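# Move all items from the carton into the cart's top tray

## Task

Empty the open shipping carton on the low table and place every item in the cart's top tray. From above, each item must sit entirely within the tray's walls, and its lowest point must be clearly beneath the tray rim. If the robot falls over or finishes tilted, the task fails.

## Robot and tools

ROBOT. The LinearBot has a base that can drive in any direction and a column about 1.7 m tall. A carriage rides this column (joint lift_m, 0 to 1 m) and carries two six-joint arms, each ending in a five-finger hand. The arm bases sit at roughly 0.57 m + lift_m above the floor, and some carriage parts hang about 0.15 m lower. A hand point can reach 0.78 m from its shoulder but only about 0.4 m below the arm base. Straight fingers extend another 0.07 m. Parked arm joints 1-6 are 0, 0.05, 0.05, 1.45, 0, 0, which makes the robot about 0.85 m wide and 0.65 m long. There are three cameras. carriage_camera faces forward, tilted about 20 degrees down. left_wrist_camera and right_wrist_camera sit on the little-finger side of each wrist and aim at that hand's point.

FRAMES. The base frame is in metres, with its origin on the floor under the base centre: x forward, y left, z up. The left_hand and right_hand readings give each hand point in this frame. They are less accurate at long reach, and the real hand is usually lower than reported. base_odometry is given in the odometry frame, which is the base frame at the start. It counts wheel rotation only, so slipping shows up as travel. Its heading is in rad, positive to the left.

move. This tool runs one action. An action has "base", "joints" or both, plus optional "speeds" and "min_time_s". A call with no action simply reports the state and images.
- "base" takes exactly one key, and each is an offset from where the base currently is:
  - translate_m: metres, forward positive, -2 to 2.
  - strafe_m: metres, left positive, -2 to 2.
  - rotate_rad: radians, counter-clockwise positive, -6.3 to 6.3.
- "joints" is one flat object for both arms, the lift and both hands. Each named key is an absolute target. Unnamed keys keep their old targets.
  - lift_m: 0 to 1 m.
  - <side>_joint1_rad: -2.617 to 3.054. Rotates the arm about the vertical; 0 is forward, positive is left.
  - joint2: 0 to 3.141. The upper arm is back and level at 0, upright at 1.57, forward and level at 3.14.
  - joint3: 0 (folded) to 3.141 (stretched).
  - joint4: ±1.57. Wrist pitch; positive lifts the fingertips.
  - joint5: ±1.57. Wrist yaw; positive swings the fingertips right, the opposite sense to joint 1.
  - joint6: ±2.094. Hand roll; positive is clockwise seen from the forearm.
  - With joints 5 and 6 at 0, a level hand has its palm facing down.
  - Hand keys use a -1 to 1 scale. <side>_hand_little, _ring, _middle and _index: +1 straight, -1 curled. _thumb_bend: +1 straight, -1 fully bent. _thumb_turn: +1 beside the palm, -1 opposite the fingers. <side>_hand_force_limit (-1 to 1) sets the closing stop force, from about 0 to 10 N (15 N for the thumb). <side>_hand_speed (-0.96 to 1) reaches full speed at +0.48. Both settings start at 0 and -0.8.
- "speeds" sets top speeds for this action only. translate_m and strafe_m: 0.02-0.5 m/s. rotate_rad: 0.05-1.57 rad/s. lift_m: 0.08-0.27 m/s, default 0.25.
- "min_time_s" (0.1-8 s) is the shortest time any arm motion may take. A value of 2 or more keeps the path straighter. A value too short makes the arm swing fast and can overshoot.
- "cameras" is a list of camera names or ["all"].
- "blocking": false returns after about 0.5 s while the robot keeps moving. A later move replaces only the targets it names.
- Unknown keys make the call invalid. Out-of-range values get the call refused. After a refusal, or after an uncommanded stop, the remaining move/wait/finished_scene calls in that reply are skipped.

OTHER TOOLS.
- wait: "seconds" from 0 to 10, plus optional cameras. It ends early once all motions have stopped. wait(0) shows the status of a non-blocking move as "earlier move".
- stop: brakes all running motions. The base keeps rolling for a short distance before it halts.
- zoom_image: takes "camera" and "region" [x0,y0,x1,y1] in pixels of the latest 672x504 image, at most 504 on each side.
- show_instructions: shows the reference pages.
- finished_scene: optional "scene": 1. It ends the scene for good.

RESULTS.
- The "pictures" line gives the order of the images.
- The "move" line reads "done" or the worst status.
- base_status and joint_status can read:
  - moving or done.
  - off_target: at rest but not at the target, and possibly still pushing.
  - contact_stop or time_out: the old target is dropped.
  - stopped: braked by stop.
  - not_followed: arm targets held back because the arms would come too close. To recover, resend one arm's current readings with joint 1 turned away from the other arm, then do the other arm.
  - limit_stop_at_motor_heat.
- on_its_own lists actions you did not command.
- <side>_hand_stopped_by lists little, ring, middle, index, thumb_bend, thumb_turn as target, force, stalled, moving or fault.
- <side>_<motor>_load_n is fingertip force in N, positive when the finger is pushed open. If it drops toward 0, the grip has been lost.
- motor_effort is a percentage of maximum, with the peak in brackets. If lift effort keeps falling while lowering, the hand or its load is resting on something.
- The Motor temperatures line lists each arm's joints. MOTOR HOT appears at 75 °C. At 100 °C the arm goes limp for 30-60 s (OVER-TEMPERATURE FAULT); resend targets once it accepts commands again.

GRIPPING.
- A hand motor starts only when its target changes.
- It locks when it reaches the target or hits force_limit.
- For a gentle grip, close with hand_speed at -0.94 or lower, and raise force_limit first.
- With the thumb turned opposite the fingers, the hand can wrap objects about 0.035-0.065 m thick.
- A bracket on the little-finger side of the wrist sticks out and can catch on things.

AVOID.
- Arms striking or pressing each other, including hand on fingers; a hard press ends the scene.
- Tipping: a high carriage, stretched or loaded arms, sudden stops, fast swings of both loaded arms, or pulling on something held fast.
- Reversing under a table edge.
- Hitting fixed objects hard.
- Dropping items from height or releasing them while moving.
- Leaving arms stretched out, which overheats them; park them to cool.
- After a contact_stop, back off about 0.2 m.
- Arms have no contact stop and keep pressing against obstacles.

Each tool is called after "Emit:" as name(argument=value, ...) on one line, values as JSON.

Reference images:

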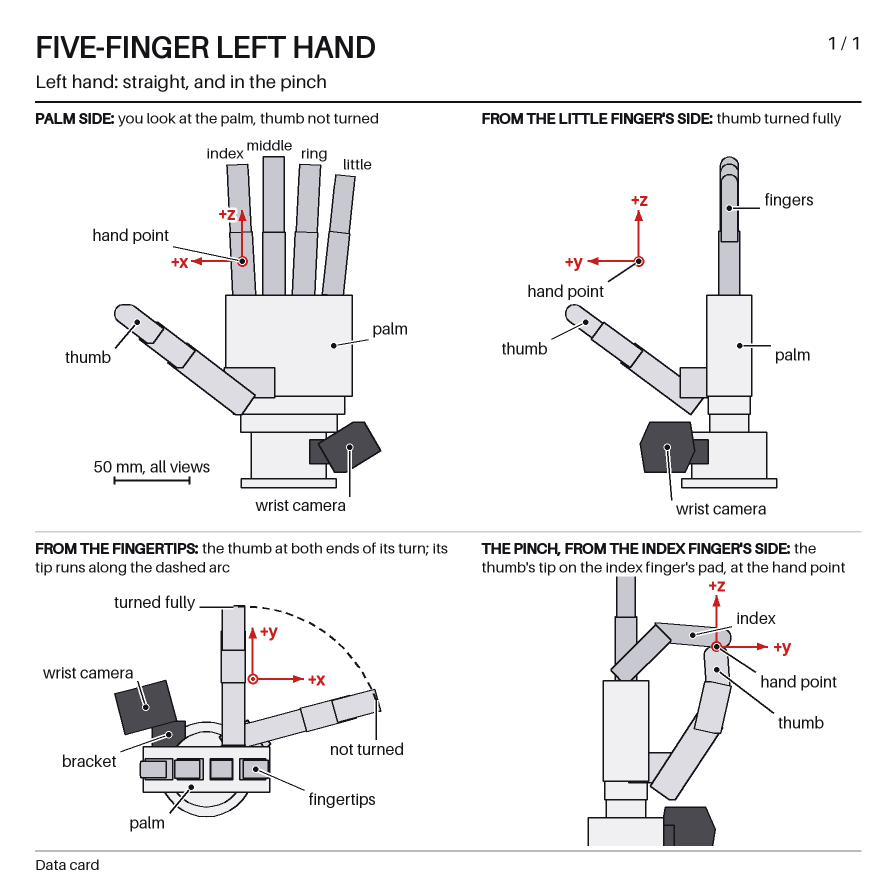

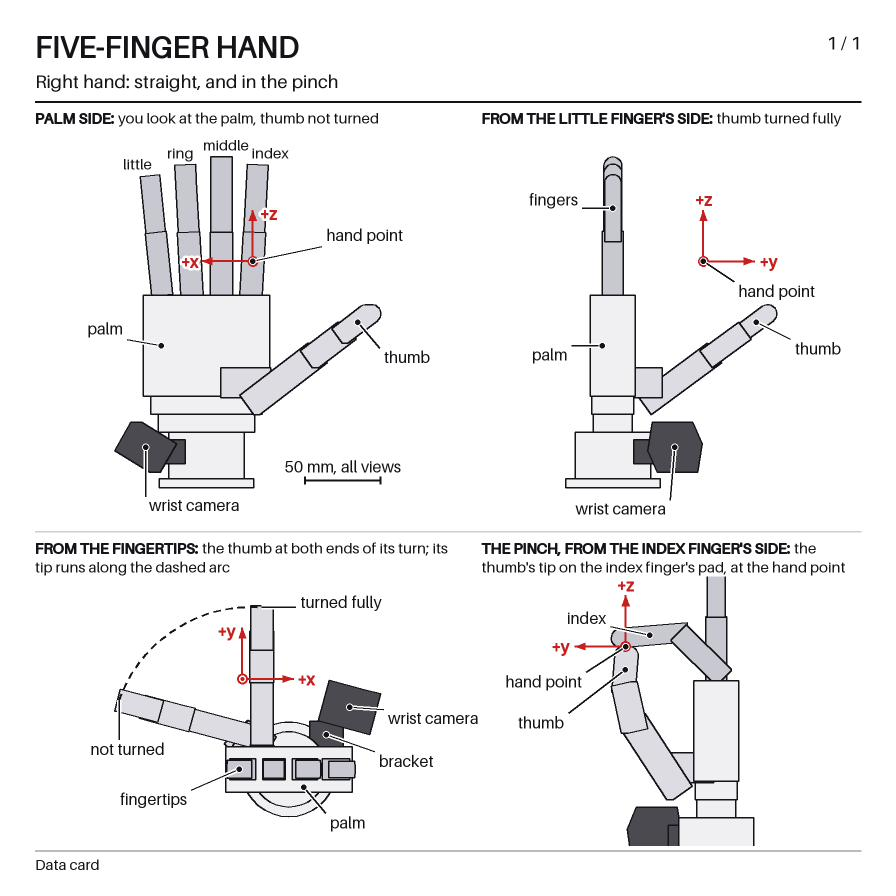

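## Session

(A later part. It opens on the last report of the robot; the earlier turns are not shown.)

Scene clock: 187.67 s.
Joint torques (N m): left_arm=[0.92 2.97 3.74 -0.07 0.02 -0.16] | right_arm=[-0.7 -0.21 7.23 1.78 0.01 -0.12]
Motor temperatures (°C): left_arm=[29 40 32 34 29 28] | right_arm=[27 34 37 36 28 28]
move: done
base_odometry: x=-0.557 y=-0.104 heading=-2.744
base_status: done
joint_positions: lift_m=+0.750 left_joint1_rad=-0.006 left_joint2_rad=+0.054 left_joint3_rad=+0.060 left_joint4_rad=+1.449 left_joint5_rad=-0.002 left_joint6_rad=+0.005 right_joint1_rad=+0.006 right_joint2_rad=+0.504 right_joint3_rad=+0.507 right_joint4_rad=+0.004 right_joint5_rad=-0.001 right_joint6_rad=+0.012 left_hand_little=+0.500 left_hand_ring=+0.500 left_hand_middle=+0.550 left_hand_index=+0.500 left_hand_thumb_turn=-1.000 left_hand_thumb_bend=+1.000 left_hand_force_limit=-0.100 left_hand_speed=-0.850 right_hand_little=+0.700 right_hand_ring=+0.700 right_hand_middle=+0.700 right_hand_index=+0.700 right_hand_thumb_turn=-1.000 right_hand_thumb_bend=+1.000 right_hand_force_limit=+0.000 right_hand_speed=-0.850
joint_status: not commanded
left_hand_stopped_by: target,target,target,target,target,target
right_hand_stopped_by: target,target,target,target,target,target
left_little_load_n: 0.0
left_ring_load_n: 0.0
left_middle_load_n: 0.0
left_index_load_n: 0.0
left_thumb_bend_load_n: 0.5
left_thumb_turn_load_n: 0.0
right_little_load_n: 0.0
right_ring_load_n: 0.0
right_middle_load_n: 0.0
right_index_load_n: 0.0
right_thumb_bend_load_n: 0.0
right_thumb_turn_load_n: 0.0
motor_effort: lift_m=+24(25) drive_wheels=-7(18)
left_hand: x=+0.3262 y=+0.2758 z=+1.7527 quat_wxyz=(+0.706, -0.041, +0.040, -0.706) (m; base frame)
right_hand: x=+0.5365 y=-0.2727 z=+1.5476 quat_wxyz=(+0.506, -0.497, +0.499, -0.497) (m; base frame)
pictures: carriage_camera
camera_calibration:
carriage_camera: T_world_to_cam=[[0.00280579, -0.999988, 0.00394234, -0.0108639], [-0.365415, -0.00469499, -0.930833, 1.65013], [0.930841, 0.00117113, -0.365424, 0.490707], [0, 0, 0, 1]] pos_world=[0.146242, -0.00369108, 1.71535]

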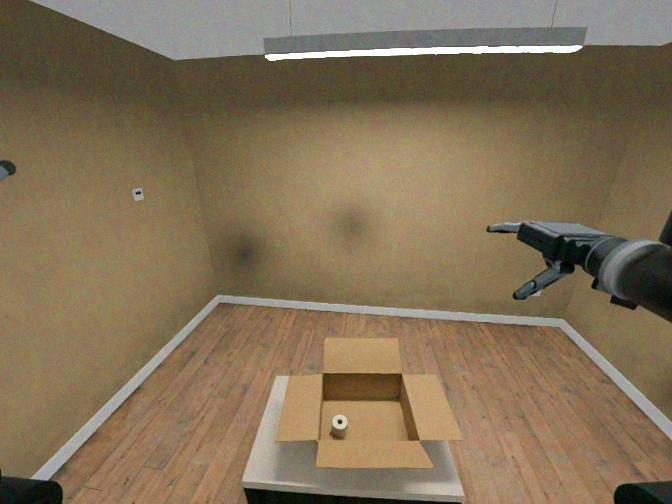

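Emit:
move(base={"translate_m": 0.335}, speeds={"translate_m": 0.2}, cameras=[])

Emit:
move(joints={"right_joint1_rad": 0.546, "right_joint2_rad": 2.931, "right_joint3_rad": 1.45, "right_joint4_rad": 0.71, "right_joint5_rad": 0.0, "right_joint6_rad": 0.0, "right_hand_index": 1, "right_hand_middle": 1, "right_hand_ring": 1, "right_hand_little": 1}, min_time_s=3, cameras=[])

Emit:
move(joints={"lift_m": 0.45}, cameras=["carriage_camera", "right_wrist_camera"])

Scene clock: 192.17 s.
Joint torques (N m): left_arm=[1.06 3.02 3.75 -0.04 0.03 -0.17] | right_arm=[-0.68 -0.06 7.31 1.76 0.01 -0.13]
move: done
base_odometry: x=-0.866 y=-0.233 heading=-2.745
base_status: done
joint_positions: lift_m=+0.750 left_joint1_rad=-0.006 left_joint2_rad=+0.054 left_joint3_rad=+0.060 left_joint4_rad=+1.450 left_joint5_rad=-0.002 left_joint6_rad=+0.005 right_joint1_rad=+0.006 right_joint2_rad=+0.504 right_joint3_rad=+0.507 right_joint4_rad=+0.004 right_joint5_rad=-0.001 right_joint6_rad=+0.012 left_hand_little=+0.500 left_hand_ring=+0.500 left_hand_middle=+0.550 left_hand_index=+0.500 left_hand_thumb_turn=-1.000 left_hand_thumb_bend=+1.000 left_hand_force_limit=-0.100 left_hand_speed=-0.850 right_hand_little=+0.700 right_hand_ring=+0.700 right_hand_middle=+0.700 right_hand_index=+0.700 right_hand_thumb_turn=-1.000 right_hand_thumb_bend=+1.000 right_hand_force_limit=+0.000 right_hand_speed=-0.850
joint_status: not commanded
left_hand_stopped_by: target,target,target,target,target,target
right_hand_stopped_by: target,target,target,target,target,target
left_little_load_n: 0.0
left_ring_load_n: 0.0
left_middle_load_n: 0.0
left_index_load_n: 0.0
left_thumb_bend_load_n: 0.0
left_thumb_turn_load_n: 0.0
right_little_load_n: 0.0
right_ring_load_n: 0.0
right_middle_load_n: 0.0
right_index_load_n: 0.0
right_thumb_bend_load_n: 0.0
right_thumb_turn_load_n: 0.0
motor_effort: lift_m=+24(25) drive_wheels=-7(19)
left_hand: x=+0.3260 y=+0.2758 z=+1.7528 quat_wxyz=(+0.706, -0.041, +0.040, -0.706) (m; base frame)
right_hand: x=+0.5365 y=-0.2727 z=+1.5476 quat_wxyz=(+0.506, -0.497, +0.499, -0.497) (m; base frame)
pictures: none
No camera images: "cameras" was empty.

Scene clock: 195.47 s.
Joint torques (N m): left_arm=[0.95 3.02 3.67 -0.04 0.02 -0.17] | right_arm=[0.51 -9.31 5.49 1.54 0.02 -0.11]
move: done
base_odometry: x=-0.866 y=-0.233 heading=-2.745
base_status: not commanded
joint_positions: lift_m=+0.750 left_joint1_rad=-0.006 left_joint2_rad=+0.054 left_joint3_rad=+0.060 left_joint4_rad=+1.450 left_joint5_rad=-0.002 left_joint6_rad=+0.005 right_joint1_rad=+0.540 right_joint2_rad=+2.913 right_joint3_rad=+1.434 right_joint4_rad=+0.692 right_joint5_rad=-0.001 right_joint6_rad=+0.012 left_hand_little=+0.500 left_hand_ring=+0.500 left_hand_middle=+0.550 left_hand_index=+0.500 left_hand_thumb_turn=-1.000 left_hand_thumb_bend=+1.000 left_hand_force_limit=-0.100 left_hand_speed=-0.850 right_hand_little=+1.000 right_hand_ring=+1.000 right_hand_middle=+1.000 right_hand_index=+1.000 right_hand_thumb_turn=-1.000 right_hand_thumb_bend=+1.000 right_hand_force_limit=+0.000 right_hand_speed=-0.850
joint_status: all done
left_hand_stopped_by: target,target,target,target,target,target
right_hand_stopped_by: target,target,target,target,target,target
left_little_load_n: 0.0
left_ring_load_n: 0.0
left_middle_load_n: 0.0
left_index_load_n: 0.0
left_thumb_bend_load_n: 0.0
left_thumb_turn_load_n: 0.0
right_little_load_n: -0.5
right_ring_load_n: 0.0
right_middle_load_n: 0.0
right_index_load_n: 0.0
right_thumb_bend_load_n: 0.0
right_thumb_turn_load_n: 0.0
motor_effort: lift_m=+23(25) drive_wheels=-6(7)
left_hand: x=+0.3261 y=+0.2758 z=+1.7527 quat_wxyz=(+0.706, -0.041, +0.040, -0.706) (m; base frame)
right_hand: x=+0.6523 y=-0.0191 z=+1.0064 quat_wxyz=(+0.333, -0.802, +0.460, -0.186) (m; base frame)
pictures: none
No camera images: "cameras" was empty.

Scene clock: 197.20 s.
Joint torques (N m): left_arm=[0.94 3.21 4.08 -0.05 0.02 -0.17] | right_arm=[0.57 -10.18 4.83 1.47 0.01 -0.11]
move: done
base_odometry: x=-0.866 y=-0.233 heading=-2.745
base_status: not commanded
joint_positions: lift_m=+0.450 left_joint1_rad=-0.006 left_joint2_rad=+0.052 left_joint3_rad=+0.056 left_joint4_rad=+1.450 left_joint5_rad=-0.002 left_joint6_rad=+0.005 right_joint1_rad=+0.540 right_joint2_rad=+2.924 right_joint3_rad=+1.440 right_joint4_rad=+0.704 right_joint5_rad=-0.001 right_joint6_rad=+0.012 left_hand_little=+0.500 left_hand_ring=+0.500 left_hand_middle=+0.550 left_hand_index=+0.500 left_hand_thumb_turn=-1.000 left_hand_thumb_bend=+1.000 left_hand_force_limit=-0.100 left_hand_speed=-0.850 right_hand_little=+1.000 right_hand_ring=+1.000 right_hand_middle=+1.000 right_hand_index=+1.000 right_hand_thumb_turn=-1.000 right_hand_thumb_bend=+1.000 right_hand_force_limit=+0.000 right_hand_speed=-0.850
joint_status: all done
left_hand_stopped_by: target,target,target,target,target,target
right_hand_stopped_by: target,target,target,target,target,target
left_little_load_n: 0.0
left_ring_load_n: 0.0
left_middle_load_n: 0.0
left_index_load_n: 0.0
left_thumb_bend_load_n: 0.0
left_thumb_turn_load_n: 0.0
right_little_load_n: 0.0
right_ring_load_n: 0.0
right_middle_load_n: 0.0
right_index_load_n: 0.0
right_thumb_bend_load_n: 0.0
right_thumb_turn_load_n: 0.0
motor_effort: lift_m=+22(27) drive_wheels=-6(7)
left_hand: x=+0.3268 y=+0.2758 z=+1.4517 quat_wxyz=(+0.706, -0.042, +0.041, -0.706) (m; base frame)
right_hand: x=+0.6535 y=-0.0184 z=+0.7047 quat_wxyz=(+0.337, -0.800, +0.459, -0.188) (m; base frame)
pictures: carriage_camera, right_wrist_camera
camera_calibration:
carriage_camera: T_world_to_cam=[[0.00280579, -0.999988, 0.00394234, -0.00968195], [-0.365415, -0.00469499, -0.930833, 1.37107], [0.930841, 0.00117113, -0.365424, 0.381153], [0, 0, 0, 1]] pos_world=[0.146242, -0.00369108, 1.41555]
right_wrist_camera: T_world_to_cam=[[-0.481853, -0.495064, -0.723, 0.824912], [-0.841842, 0.4905, 0.225194, 0.406228], [0.243146, 0.717162, -0.653115, 0.433072], [0, 0, 0, 1]] pos_world=[0.634166, -0.101453, 0.787777]

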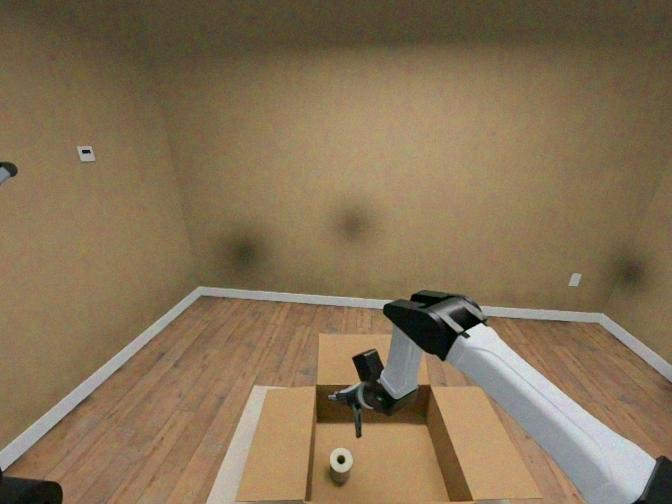

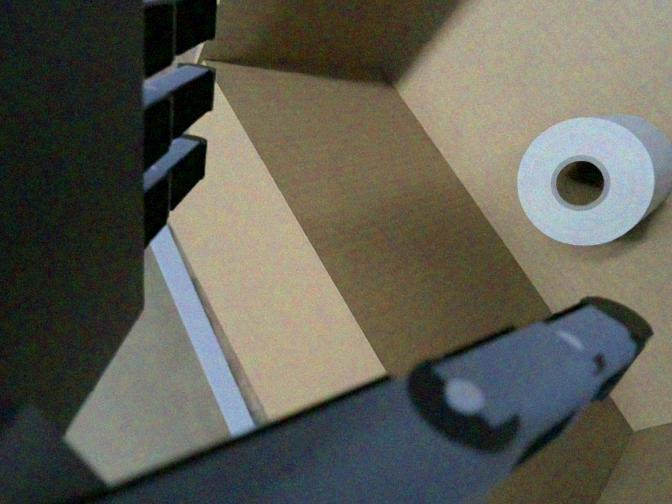

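Emit:
move(joints={"right_joint1_rad": 0.566, "lift_m": 0.34}, speeds={"lift_m": 0.15}, cameras=["carriage_camera", "right_wrist_camera"])

Scene clock: 199.00 s.
Joint torques (N m): left_arm=[0.95 3.22 4.07 -0.04 0.01 -0.18] | right_arm=[0.14 -10.24 4.88 1.46 -0.01 -0.11]
move: done
base_odometry: x=-0.866 y=-0.233 heading=-2.745
base_status: not commanded
joint_positions: lift_m=+0.340 left_joint1_rad=-0.006 left_joint2_rad=+0.052 left_joint3_rad=+0.056 left_joint4_rad=+1.450 left_joint5_rad=-0.002 left_joint6_rad=+0.005 right_joint1_rad=+0.564 right_joint2_rad=+2.925 right_joint3_rad=+1.441 right_joint4_rad=+0.706 right_joint5_rad=-0.001 right_joint6_rad=+0.012 left_hand_little=+0.500 left_hand_ring=+0.500 left_hand_middle=+0.550 left_hand_index=+0.500 left_hand_thumb_turn=-1.000 left_hand_thumb_bend=+1.000 left_hand_force_limit=-0.100 left_hand_speed=-0.850 right_hand_little=+1.000 right_hand_ring=+1.000 right_hand_middle=+1.000 right_hand_index=+1.000 right_hand_thumb_turn=-1.000 right_hand_thumb_bend=+1.000 right_hand_force_limit=+0.000 right_hand_speed=-0.850
joint_status: all done
left_hand_stopped_by: target,target,target,target,target,target
right_hand_stopped_by: target,target,target,target,target,target
left_little_load_n: 0.0
left_ring_load_n: 0.0
left_middle_load_n: 0.0
left_index_load_n: 0.0
left_thumb_bend_load_n: 0.0
left_thumb_turn_load_n: 0.0
right_little_load_n: 0.0
right_ring_load_n: 0.0
right_middle_load_n: 0.0
right_index_load_n: 0.0
right_thumb_bend_load_n: 0.0
right_thumb_turn_load_n: 0.0
motor_effort: lift_m=+22(25) drive_wheels=-6(6)
left_hand: x=+0.3267 y=+0.2758 z=+1.3417 quat_wxyz=(+0.706, -0.042, +0.041, -0.706) (m; base frame)
right_hand: x=+0.6469 y=-0.0082 z=+0.5946 quat_wxyz=(+0.339, -0.805, +0.450, -0.184) (m; base frame)
pictures: carriage_camera, right_wrist_camera
camera_calibration:
carriage_camera: T_world_to_cam=[[0.00280579, -0.999988, 0.00394234, -0.00924829], [-0.365415, -0.00469499, -0.930833, 1.26867], [0.930841, 0.00117113, -0.365424, 0.340957], [0, 0, 0, 1]] pos_world=[0.146242, -0.00369108, 1.30555]
right_wrist_camera: T_world_to_cam=[[-0.468898, -0.50596, -0.723974, 0.739294], [-0.853584, 0.470239, 0.224209, 0.428472], [0.227, 0.723104, -0.652374, 0.365613], [0, 0, 0, 1]] pos_world=[0.629396, -0.0918076, 0.677679]

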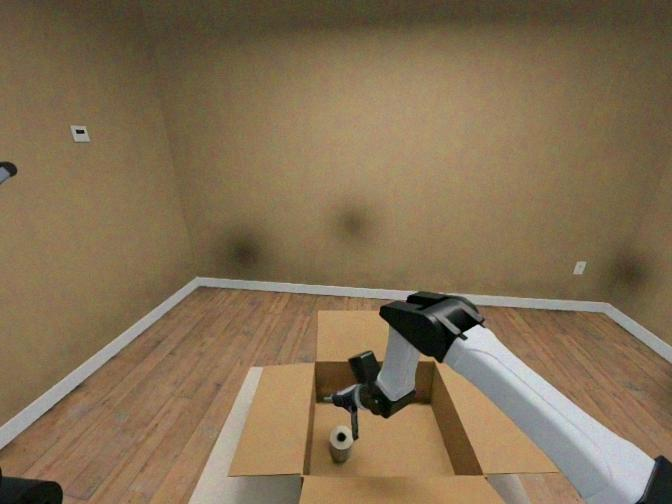

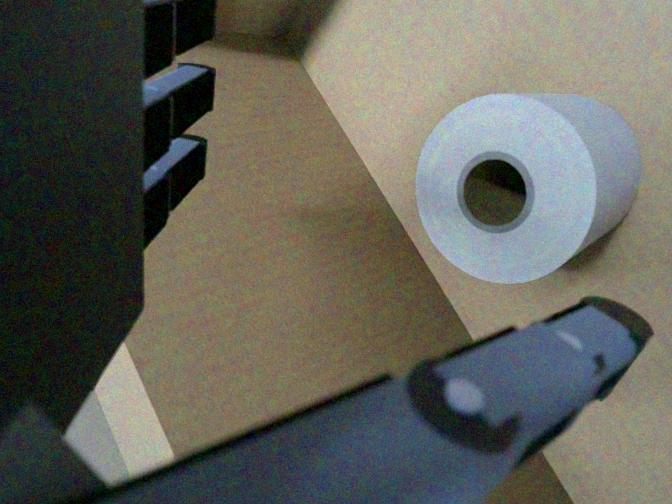

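Emit:
move(joints={"lift_m": 0.24}, speeds={"lift_m": 0.1}, cameras=["carriage_camera", "right_wrist_camera"])

Emit:
zoom_image(camera="carriage_camera", region=[290, 340, 410, 440])

Scene clock: 212.23 s.
Joint torques (N m): left_arm=[0.94 3.22 4.07 -0.01 0.01 -0.16] | right_arm=[0.21 -10.25 4.77 1.45 0.01 -0.12]
move: done
base_odometry: x=-0.866 y=-0.233 heading=-2.745
base_status: not commanded
joint_positions: lift_m=+0.240 left_joint1_rad=-0.006 left_joint2_rad=+0.052 left_joint3_rad=+0.056 left_joint4_rad=+1.449 left_joint5_rad=-0.002 left_joint6_rad=+0.005 right_joint1_rad=+0.564 right_joint2_rad=+2.926 right_joint3_rad=+1.442 right_joint4_rad=+0.706 right_joint5_rad=-0.001 right_joint6_rad=+0.012 left_hand_little=+0.500 left_hand_ring=+0.500 left_hand_middle=+0.550 left_hand_index=+0.500 left_hand_thumb_turn=-1.000 left_hand_thumb_bend=+1.000 left_hand_force_limit=-0.100 left_hand_speed=-0.850 right_hand_little=+1.000 right_hand_ring=+1.000 right_hand_middle=+1.000 right_hand_index=+1.000 right_hand_thumb_turn=-1.000 right_hand_thumb_bend=+1.000 right_hand_force_limit=+0.000 right_hand_speed=-0.850
joint_status: all done
left_hand_stopped_by: target,target,target,target,target,target
right_hand_stopped_by: target,target,target,target,target,target
left_little_load_n: -0.5
left_ring_load_n: 0.0
left_middle_load_n: 0.0
left_index_load_n: 0.0
left_thumb_bend_load_n: 0.0
left_thumb_turn_load_n: 0.0
right_little_load_n: 0.0
right_ring_load_n: 0.0
right_middle_load_n: 0.0
right_index_load_n: 0.0
right_thumb_bend_load_n: 0.0
right_thumb_turn_load_n: 0.0
motor_effort: lift_m=+23(26) drive_wheels=-6(6)
left_hand: x=+0.3268 y=+0.2758 z=+1.2416 quat_wxyz=(+0.706, -0.042, +0.041, -0.706) (m; base frame)
right_hand: x=+0.6469 y=-0.0082 z=+0.4942 quat_wxyz=(+0.339, -0.805, +0.450, -0.184) (m; base frame)
pictures: carriage_camera, right_wrist_camera
camera_calibration:
carriage_camera: T_world_to_cam=[[0.00280579, -0.999988, 0.00394234, -0.00885367], [-0.365415, -0.00469499, -0.930833, 1.1755], [0.930841, 0.00117113, -0.365424, 0.304378], [0, 0, 0, 1]] pos_world=[0.146242, -0.00369108, 1.20545]
right_wrist_camera: T_world_to_cam=[[-0.468898, -0.50596, -0.723974, 0.666607], [-0.853584, 0.470239, 0.224209, 0.450983], [0.227, 0.723104, -0.652374, 0.300115], [0, 0, 0, 1]] pos_world=[0.629396, -0.0918076, 0.577279]

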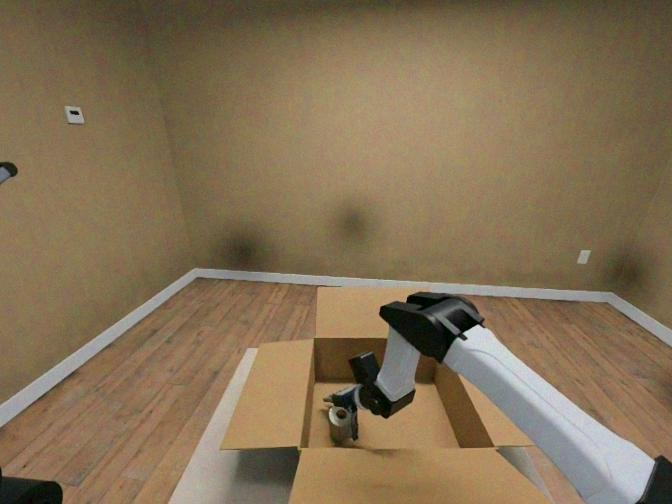

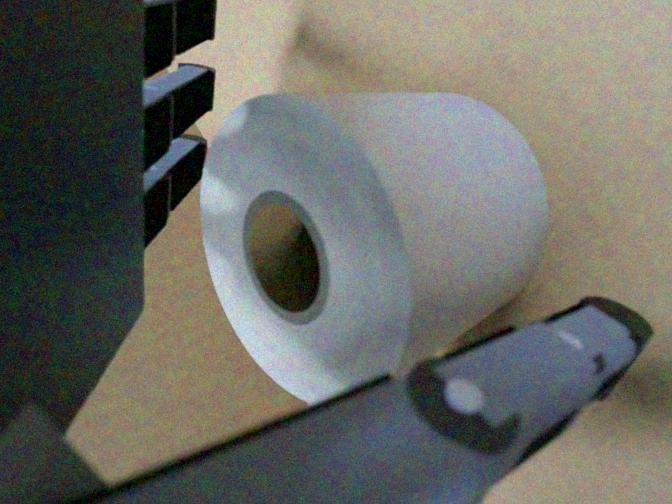

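Scaled by 4.200 from the camera's 672x504 image, which has a finer 960x720 frame.

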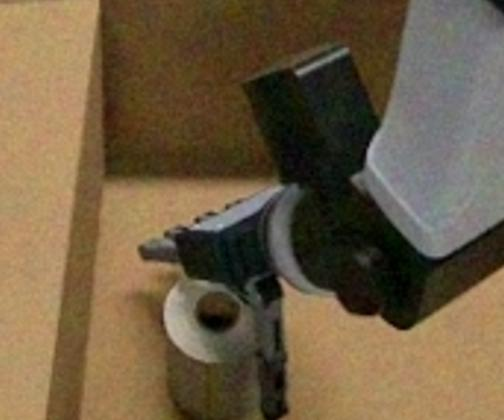

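Emit:
move(joints={"right_hand_speed": -0.92, "right_hand_force_limit": -0.1, "right_hand_index": -0.9, "right_hand_middle": -0.9, "right_hand_ring": 0.1, "right_hand_little": 0.1, "right_hand_thumb_bend": -0.2}, cameras=["carriage_camera", "right_wrist_camera"])

Emit:
zoom_image(camera="carriage_camera", region=[290, 340, 410, 440])

Scene clock: 220.40 s.
Joint torques (N m): left_arm=[0.98 3.21 4.04 -0.05 -0.01 -0.16] | right_arm=[0.18 -10.32 4.7 1.41 0 -0.11]
Motor temperatures (°C): left_arm=[29 37 32 33 29 28] | right_arm=[26 40 37 35 28 28]
move: off_target
base_odometry: x=-0.866 y=-0.233 heading=-2.745
base_status: not commanded
joint_positions: lift_m=+0.240 left_joint1_rad=-0.006 left_joint2_rad=+0.052 left_joint3_rad=+0.056 left_joint4_rad=+1.450 left_joint5_rad=-0.002 left_joint6_rad=+0.005 right_joint1_rad=+0.564 right_joint2_rad=+2.926 right_joint3_rad=+1.442 right_joint4_rad=+0.708 right_joint5_rad=-0.001 right_joint6_rad=+0.012 left_hand_little=+0.500 left_hand_ring=+0.500 left_hand_middle=+0.550 left_hand_index=+0.500 left_hand_thumb_turn=-1.000 left_hand_thumb_bend=+1.000 left_hand_force_limit=-0.100 left_hand_speed=-0.850 right_hand_little=+0.100 right_hand_ring=+0.101 right_hand_middle=+0.366 right_hand_index=+0.381 right_hand_thumb_turn=-1.000 right_hand_thumb_bend=+0.674 right_hand_force_limit=-0.100 right_hand_speed=-0.920
joint_status: right_hand_middle off_target (ended at +0.366, target -0.900); right_hand_index off_target (ended at +0.381, target -0.900); right_hand_thumb_bend off_target (ended at +0.674, target -0.200); the others done
left_hand_stopped_by: target,target,target,target,target,target
right_hand_stopped_by: target,target,force,force,force,target
left_little_load_n: 0.0
left_ring_load_n: 0.0
left_middle_load_n: 0.0
left_index_load_n: 0.0
left_thumb_bend_load_n: 0.0
left_thumb_turn_load_n: -0.5
right_little_load_n: 0.0
right_ring_load_n: 4.0
right_middle_load_n: 4.0
right_index_load_n: 3.5
right_thumb_bend_load_n: 8.0
right_thumb_turn_load_n: 2.0
motor_effort: lift_m=+23(24) drive_wheels=+4(5)
left_hand: x=+0.3267 y=+0.2758 z=+1.2416 quat_wxyz=(+0.706, -0.042, +0.041, -0.706) (m; base frame)
right_hand: x=+0.6474 y=-0.0079 z=+0.4946 quat_wxyz=(+0.340, -0.805, +0.450, -0.185) (m; base frame)
pictures: carriage_camera, right_wrist_camera
camera_calibration:
carriage_camera: T_world_to_cam=[[0.00280579, -0.999988, 0.00394234, -0.00885367], [-0.365415, -0.00469499, -0.930833, 1.1755], [0.930841, 0.00117113, -0.365424, 0.304378], [0, 0, 0, 1]] pos_world=[0.146242, -0.00369108, 1.20545]
right_wrist_camera: T_world_to_cam=[[-0.467494, -0.505066, -0.725505, 0.667072], [-0.854012, 0.469978, 0.223121, 0.451971], [0.228281, 0.723898, -0.651045, 0.298537], [0, 0, 0, 1]] pos_world=[0.62969, -0.0916113, 0.577481]

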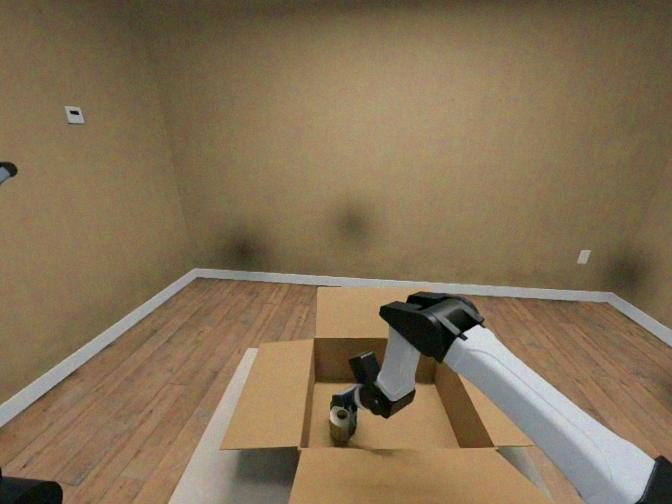

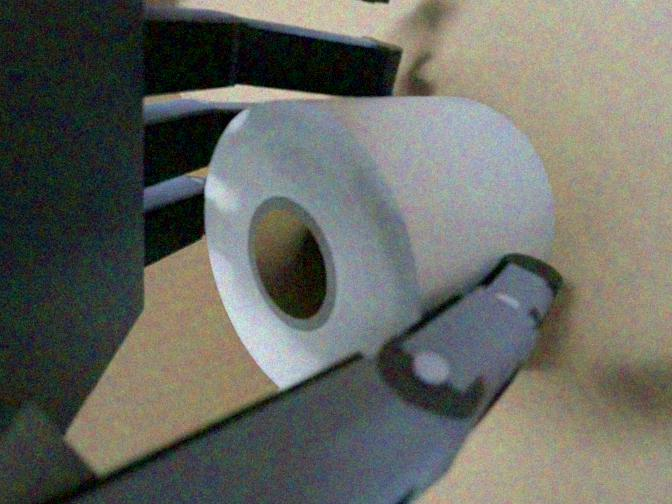

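Scaled by 4.200 from the camera's 672x504 image, which has a finer 960x720 frame.

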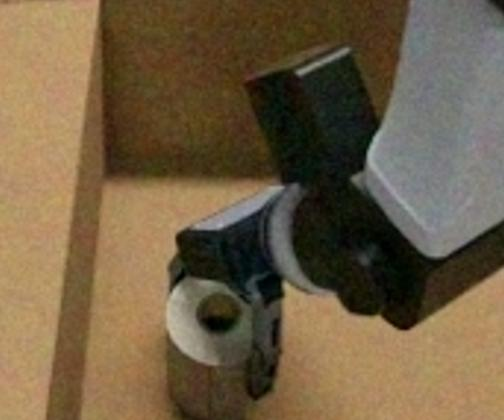

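Emit:
move(joints={"lift_m": 0.32}, speeds={"lift_m": 0.08}, cameras=["carriage_camera", "right_wrist_camera"])

Emit:
zoom_image(camera="carriage_camera", region=[290, 340, 410, 460])

Scene clock: 223.80 s.
Joint torques (N m): left_arm=[0.98 3.3 4.15 -0.06 0 -0.17] | right_arm=[0.27 -10.35 4.63 1.56 0.01 -0.1]
move: done
base_odometry: x=-0.866 y=-0.233 heading=-2.745
base_status: not commanded
joint_positions: lift_m=+0.320 left_joint1_rad=-0.006 left_joint2_rad=+0.052 left_joint3_rad=+0.056 left_joint4_rad=+1.449 left_joint5_rad=-0.002 left_joint6_rad=+0.005 right_joint1_rad=+0.564 right_joint2_rad=+2.928 right_joint3_rad=+1.442 right_joint4_rad=+0.692 right_joint5_rad=-0.001 right_joint6_rad=+0.010 left_hand_little=+0.500 left_hand_ring=+0.500 left_hand_middle=+0.550 left_hand_index=+0.500 left_hand_thumb_turn=-1.000 left_hand_thumb_bend=+1.000 left_hand_force_limit=-0.100 left_hand_speed=-0.850 right_hand_little=+0.100 right_hand_ring=+0.101 right_hand_middle=+0.366 right_hand_index=+0.381 right_hand_thumb_turn=-1.000 right_hand_thumb_bend=+0.674 right_hand_force_limit=-0.100 right_hand_speed=-0.920
joint_status: all done
left_hand_stopped_by: target,target,target,target,target,target
right_hand_stopped_by: target,target,force,force,force,target
left_little_load_n: 0.0
left_ring_load_n: 0.0
left_middle_load_n: 0.0
left_index_load_n: 0.0
left_thumb_bend_load_n: 0.0
left_thumb_turn_load_n: 0.0
right_little_load_n: 0.0
right_ring_load_n: 3.5
right_middle_load_n: 4.0
right_index_load_n: 3.0
right_thumb_bend_load_n: 8.0
right_thumb_turn_load_n: 2.5
motor_effort: lift_m=+24(30) drive_wheels=+5(6)
left_hand: x=+0.3268 y=+0.2758 z=+1.3214 quat_wxyz=(+0.706, -0.042, +0.041, -0.706) (m; base frame)
right_hand: x=+0.6437 y=-0.0103 z=+0.5713 quat_wxyz=(+0.333, -0.808, +0.451, -0.181) (m; base frame)
pictures: carriage_camera, right_wrist_camera
camera_calibration:
carriage_camera: T_world_to_cam=[[0.00280579, -0.999988, 0.00394234, -0.00916866], [-0.365415, -0.00469499, -0.930833, 1.24987], [0.930841, 0.00117113, -0.365424, 0.333575], [0, 0, 0, 1]] pos_world=[0.146242, -0.00369108, 1.28535]
right_wrist_camera: T_world_to_cam=[[-0.477186, -0.512963, -0.713556, 0.719199], [-0.851301, 0.471359, 0.230451, 0.426941], [0.218128, 0.717419, -0.661612, 0.363607], [0, 0, 0, 1]] pos_world=[0.627334, -0.0931786, 0.655366]

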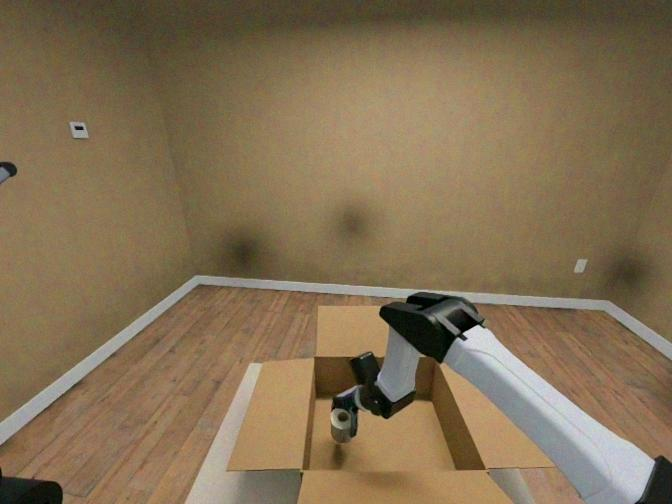

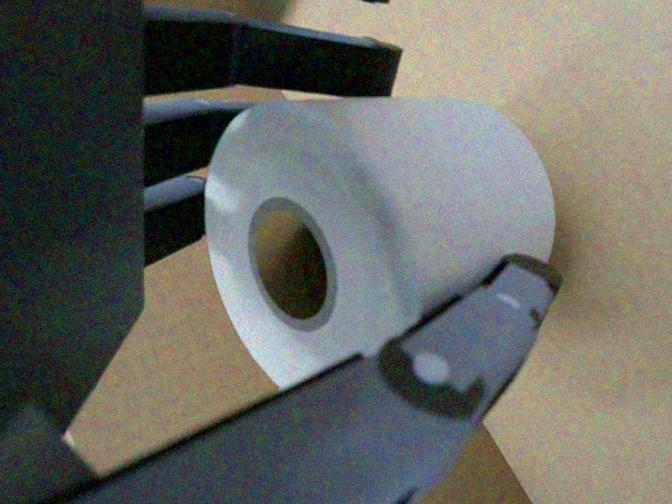

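Scaled by 4.200 from the camera's 672x504 image, which has a finer 960x720 frame.

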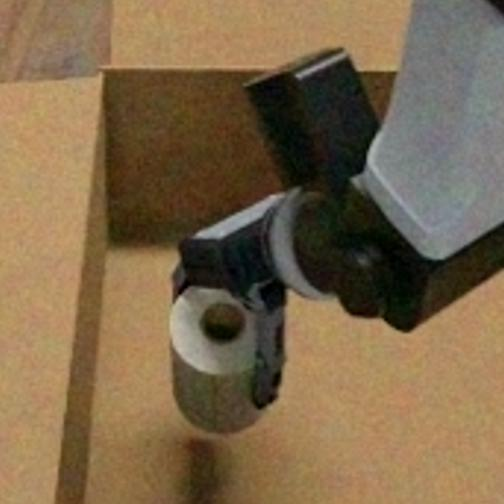

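Emit:
move(joints={"lift_m": 0.75}, speeds={"lift_m": 0.2}, cameras=["carriage_camera", "right_wrist_camera"])

Emit:
move(base={"translate_m": -0.3}, speeds={"translate_m": 0.2}, joints={"right_joint1_rad": 0.0, "right_joint2_rad": 0.7, "right_joint3_rad": 0.7, "right_joint4_rad": -0.9}, min_time_s=4, cameras=["carriage_camera"])

Emit:
zoom_image(camera="carriage_camera", region=[230, 300, 480, 504])

Scene clock: 226.90 s.
Joint torques (N m): left_arm=[0.98 3.22 4.08 -0.04 0.01 -0.18] | right_arm=[0.1 -10.84 4.78 1.57 0.01 -0.1]
move: done
base_odometry: x=-0.866 y=-0.233 heading=-2.745
base_status: not commanded
joint_positions: lift_m=+0.750 left_joint1_rad=-0.006 left_joint2_rad=+0.052 left_joint3_rad=+0.056 left_joint4_rad=+1.449 left_joint5_rad=-0.002 left_joint6_rad=+0.005 right_joint1_rad=+0.564 right_joint2_rad=+2.932 right_joint3_rad=+1.442 right_joint4_rad=+0.689 right_joint5_rad=-0.001 right_joint6_rad=+0.010 left_hand_little=+0.500 left_hand_ring=+0.500 left_hand_middle=+0.550 left_hand_index=+0.500 left_hand_thumb_turn=-1.000 left_hand_thumb_bend=+1.000 left_hand_force_limit=-0.100 left_hand_speed=-0.850 right_hand_little=+0.100 right_hand_ring=+0.101 right_hand_middle=+0.366 right_hand_index=+0.381 right_hand_thumb_turn=-1.000 right_hand_thumb_bend=+0.674 right_hand_force_limit=-0.100 right_hand_speed=-0.920
joint_status: all done
left_hand_stopped_by: target,target,target,target,target,target
right_hand_stopped_by: target,target,force,force,force,target
left_little_load_n: 0.0
left_ring_load_n: -0.5
left_middle_load_n: -0.5
left_index_load_n: 0.0
left_thumb_bend_load_n: 0.0
left_thumb_turn_load_n: 0.0
right_little_load_n: 0.0
right_ring_load_n: 3.5
right_middle_load_n: 4.0
right_index_load_n: 3.0
right_thumb_bend_load_n: 8.0
right_thumb_turn_load_n: 2.5
motor_effort: lift_m=+24(30) drive_wheels=+4(7)
left_hand: x=+0.3268 y=+0.2758 z=+1.7514 quat_wxyz=(+0.706, -0.042, +0.041, -0.706) (m; base frame)
right_hand: x=+0.6417 y=-0.0116 z=+0.9989 quat_wxyz=(+0.330, -0.810, +0.451, -0.179) (m; base frame)
pictures: carriage_camera, right_wrist_camera
camera_calibration:
carriage_camera: T_world_to_cam=[[0.00280579, -0.999988, 0.00394234, -0.0108639], [-0.365415, -0.00469499, -0.930833, 1.65013], [0.930841, 0.00117113, -0.365424, 0.490707], [0, 0, 0, 1]] pos_world=[0.146242, -0.00369108, 1.71535]
right_wrist_camera: T_world_to_cam=[[-0.481123, -0.515841, -0.708822, 1.02045], [-0.850084, 0.472077, 0.233455, 0.323563], [0.214192, 0.714879, -0.665635, 0.654388], [0, 0, 0, 1]] pos_world=[0.625851, -0.0941666, 1.08336]

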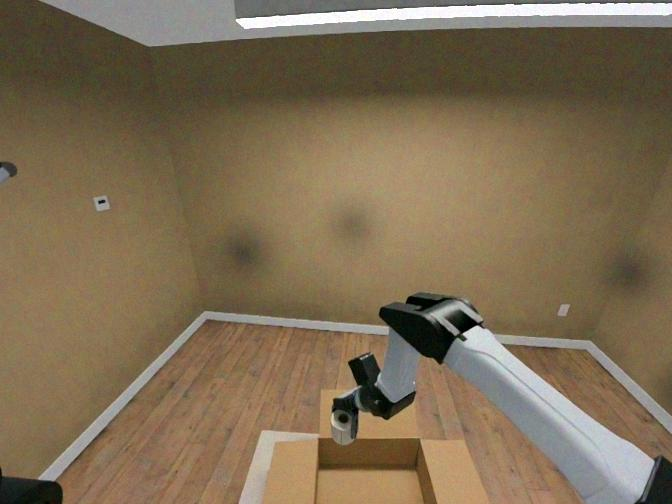

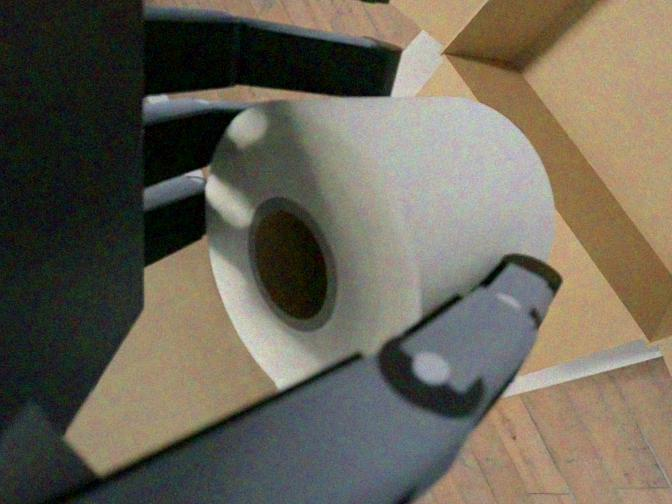

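Scene clock: 231.20 s.
Joint torques (N m): left_arm=[0.95 3.29 4.1 -0.07 0.01 -0.16] | right_arm=[-0.76 -0.92 7.2 1.31 0 -0.09]
move: done
base_odometry: x=-0.590 y=-0.117 heading=-2.745
base_status: done
joint_positions: lift_m=+0.750 left_joint1_rad=-0.006 left_joint2_rad=+0.052 left_joint3_rad=+0.056 left_joint4_rad=+1.450 left_joint5_rad=-0.002 left_joint6_rad=+0.005 right_joint1_rad=+0.007 right_joint2_rad=+0.710 right_joint3_rad=+0.702 right_joint4_rad=-0.905 right_joint5_rad=+0.001 right_joint6_rad=+0.009 left_hand_little=+0.500 left_hand_ring=+0.500 left_hand_middle=+0.550 left_hand_index=+0.500 left_hand_thumb_turn=-1.000 left_hand_thumb_bend=+1.000 left_hand_force_limit=-0.100 left_hand_speed=-0.850 right_hand_little=+0.100 right_hand_ring=+0.101 right_hand_middle=+0.366 right_hand_index=+0.381 right_hand_thumb_turn=-1.000 right_hand_thumb_bend=+0.674 right_hand_force_limit=-0.100 right_hand_speed=-0.920
joint_status: all done
left_hand_stopped_by: target,target,target,target,target,target
right_hand_stopped_by: target,target,force,force,force,target
left_little_load_n: 0.0
left_ring_load_n: 0.0
left_middle_load_n: 0.0
left_index_load_n: 0.0
left_thumb_bend_load_n: 0.0
left_thumb_turn_load_n: 0.0
right_little_load_n: 0.0
right_ring_load_n: 3.5
right_middle_load_n: 4.0
right_index_load_n: 3.0
right_thumb_bend_load_n: 8.0
right_thumb_turn_load_n: 2.5
motor_effort: lift_m=+25(25) drive_wheels=-2(20)
left_hand: x=+0.3267 y=+0.2758 z=+1.7515 quat_wxyz=(+0.706, -0.042, +0.041, -0.706) (m; base frame)
right_hand: x=+0.4160 y=-0.2738 z=+1.3986 quat_wxyz=(+0.230, -0.668, +0.670, -0.227) (m; base frame)
pictures: carriage_camera
camera_calibration:
carriage_camera: T_world_to_cam=[[0.00280579, -0.999988, 0.00394234, -0.0108639], [-0.365415, -0.00469499, -0.930833, 1.65013], [0.930841, 0.00117113, -0.365424, 0.490707], [0, 0, 0, 1]] pos_world=[0.146242, -0.00369108, 1.71535]

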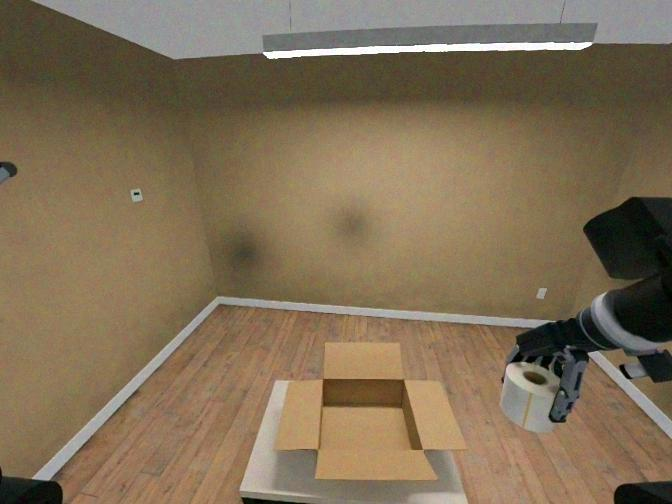

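Scaled by 2.016 from the camera's 672x504 image, which has a finer 960x720 frame.

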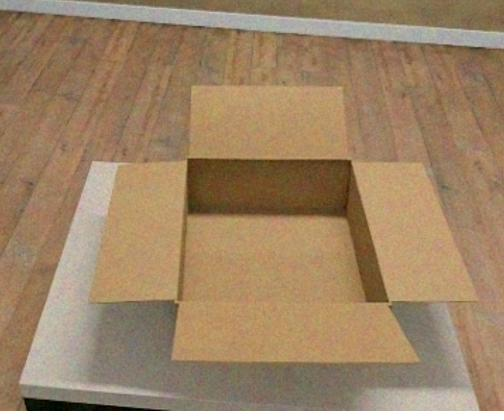

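Emit:
move(base={"rotate_rad": 3.041}, speeds={"rotate_rad": 0.9}, cameras=[])

Emit:
move(base={"strafe_m": -0.143}, speeds={"strafe_m": 0.25}, cameras=[])

Emit:
move(base={"translate_m": 0.8}, speeds={"translate_m": 0.35}, cameras=["carriage_camera"])

Emit:
zoom_image(camera="carriage_camera", region=[220, 300, 440, 504])

Scene clock: 238.70 s.
Joint torques (N m): left_arm=[0.99 3.26 4.03 -0.04 0.01 -0.17] | right_arm=[-0.65 -0.8 7.3 1.34 -0.01 -0.09]
move: done
base_odometry: x=-0.590 y=-0.117 heading=+0.296
base_status: done
joint_positions: lift_m=+0.750 left_joint1_rad=-0.006 left_joint2_rad=+0.052 left_joint3_rad=+0.056 left_joint4_rad=+1.450 left_joint5_rad=-0.002 left_joint6_rad=+0.005 right_joint1_rad=+0.006 right_joint2_rad=+0.708 right_joint3_rad=+0.701 right_joint4_rad=-0.911 right_joint5_rad=+0.002 right_joint6_rad=+0.009 left_hand_little=+0.500 left_hand_ring=+0.500 left_hand_middle=+0.550 left_hand_index=+0.500 left_hand_thumb_turn=-1.000 left_hand_thumb_bend=+1.000 left_hand_force_limit=-0.100 left_hand_speed=-0.850 right_hand_little=+0.100 right_hand_ring=+0.101 right_hand_middle=+0.366 right_hand_index=+0.381 right_hand_thumb_turn=-1.000 right_hand_thumb_bend=+0.674 right_hand_force_limit=-0.100 right_hand_speed=-0.920
joint_status: not commanded
left_hand_stopped_by: target,target,target,target,target,target
right_hand_stopped_by: target,target,force,force,force,target
left_little_load_n: 0.0
left_ring_load_n: 0.5
left_middle_load_n: 0.0
left_index_load_n: 0.0
left_thumb_bend_load_n: 0.5
left_thumb_turn_load_n: 0.0
right_little_load_n: 0.0
right_ring_load_n: 3.5
right_middle_load_n: 4.0
right_index_load_n: 3.5
right_thumb_bend_load_n: 8.0
right_thumb_turn_load_n: 2.5
motor_effort: lift_m=+24(26) drive_wheels=+8(22)
left_hand: x=+0.3267 y=+0.2757 z=+1.7515 quat_wxyz=(+0.706, -0.042, +0.041, -0.706) (m; base frame)
right_hand: x=+0.4146 y=-0.2744 z=+1.3980 quat_wxyz=(+0.228, -0.668, +0.671, -0.226) (m; base frame)
pictures: none
No camera images: "cameras" was empty.

Scene clock: 240.53 s.
Joint torques (N m): left_arm=[0.84 3.23 4.07 -0.06 0 -0.18] | right_arm=[-0.61 -0.79 7.27 1.35 0.01 -0.07]
move: done
base_odometry: x=-0.548 y=-0.254 heading=+0.297
base_status: done
joint_positions: lift_m=+0.750 left_joint1_rad=-0.006 left_joint2_rad=+0.052 left_joint3_rad=+0.056 left_joint4_rad=+1.450 left_joint5_rad=-0.001 left_joint6_rad=+0.005 right_joint1_rad=+0.005 right_joint2_rad=+0.708 right_joint3_rad=+0.701 right_joint4_rad=-0.911 right_joint5_rad=+0.003 right_joint6_rad=+0.009 left_hand_little=+0.500 left_hand_ring=+0.500 left_hand_middle=+0.550 left_hand_index=+0.500 left_hand_thumb_turn=-1.000 left_hand_thumb_bend=+1.000 left_hand_force_limit=-0.100 left_hand_speed=-0.850 right_hand_little=+0.100 right_hand_ring=+0.101 right_hand_middle=+0.366 right_hand_index=+0.381 right_hand_thumb_turn=-1.000 right_hand_thumb_bend=+0.674 right_hand_force_limit=-0.100 right_hand_speed=-0.920
joint_status: not commanded
left_hand_stopped_by: target,target,target,target,target,target
right_hand_stopped_by: target,target,force,force,force,target
left_little_load_n: 0.0
left_ring_load_n: 0.0
left_middle_load_n: 0.0
left_index_load_n: 0.0
left_thumb_bend_load_n: 0.0
left_thumb_turn_load_n: 0.0
right_little_load_n: 0.0
right_ring_load_n: 4.0
right_middle_load_n: 4.0
right_index_load_n: 3.5
right_thumb_bend_load_n: 8.0
right_thumb_turn_load_n: 2.5
motor_effort: lift_m=+24(25) drive_wheels=+8(21)
left_hand: x=+0.3267 y=+0.2756 z=+1.7514 quat_wxyz=(+0.706, -0.042, +0.041, -0.706) (m; base frame)
right_hand: x=+0.4146 y=-0.2747 z=+1.3979 quat_wxyz=(+0.227, -0.668, +0.671, -0.226) (m; base frame)
pictures: none
No camera images: "cameras" was empty.

Scene clock: 244.50 s.
Joint torques (N m): left_arm=[0.85 3.18 4.08 -0.05 0.01 -0.17] | right_arm=[-0.55 -0.66 7.28 1.37 -0.03 -0.09]
move: done
base_odometry: x=+0.217 y=-0.020 heading=+0.296
base_status: done
joint_positions: lift_m=+0.750 left_joint1_rad=-0.006 left_joint2_rad=+0.052 left_joint3_rad=+0.056 left_joint4_rad=+1.450 left_joint5_rad=-0.001 left_joint6_rad=+0.005 right_joint1_rad=+0.005 right_joint2_rad=+0.707 right_joint3_rad=+0.701 right_joint4_rad=-0.913 right_joint5_rad=+0.003 right_joint6_rad=+0.009 left_hand_little=+0.500 left_hand_ring=+0.500 left_hand_middle=+0.550 left_hand_index=+0.500 left_hand_thumb_turn=-1.000 left_hand_thumb_bend=+1.000 left_hand_force_limit=-0.100 left_hand_speed=-0.850 right_hand_little=+0.100 right_hand_ring=+0.101 right_hand_middle=+0.366 right_hand_index=+0.381 right_hand_thumb_turn=-1.000 right_hand_thumb_bend=+0.674 right_hand_force_limit=-0.100 right_hand_speed=-0.920
joint_status: not commanded
left_hand_stopped_by: target,target,target,target,target,target
right_hand_stopped_by: target,target,force,force,force,target
left_little_load_n: 0.0
left_ring_load_n: 0.0
left_middle_load_n: 0.0
left_index_load_n: 0.0
left_thumb_bend_load_n: 0.0
left_thumb_turn_load_n: 0.0
right_little_load_n: 0.0
right_ring_load_n: 3.5
right_middle_load_n: 4.0
right_index_load_n: 3.0
right_thumb_bend_load_n: 8.0
right_thumb_turn_load_n: 2.5
motor_effort: lift_m=+23(26) drive_wheels=-7(18)
left_hand: x=+0.3266 y=+0.2756 z=+1.7515 quat_wxyz=(+0.706, -0.041, +0.041, -0.706) (m; base frame)
right_hand: x=+0.4140 y=-0.2747 z=+1.3978 quat_wxyz=(+0.227, -0.668, +0.672, -0.226) (m; base frame)
pictures: carriage_camera
camera_calibration:
carriage_camera: T_world_to_cam=[[0.00280579, -0.999988, 0.00394234, -0.0108639], [-0.365415, -0.00469499, -0.930833, 1.65013], [0.930841, 0.00117113, -0.365424, 0.490707], [0, 0, 0, 1]] pos_world=[0.146242, -0.00369108, 1.71535]

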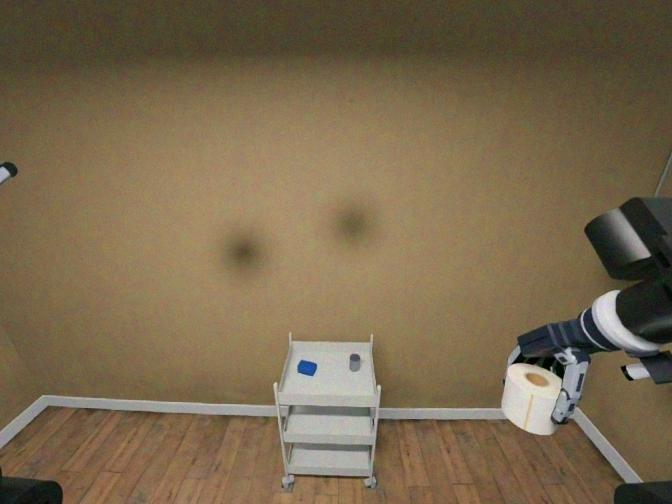

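Scaled by 2.291 from the camera's 672x504 image, which has a finer 960x720 frame.

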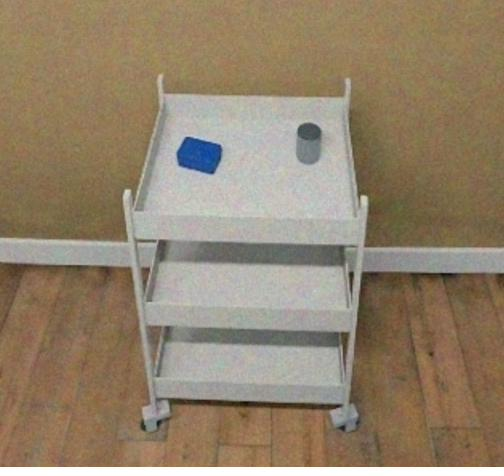

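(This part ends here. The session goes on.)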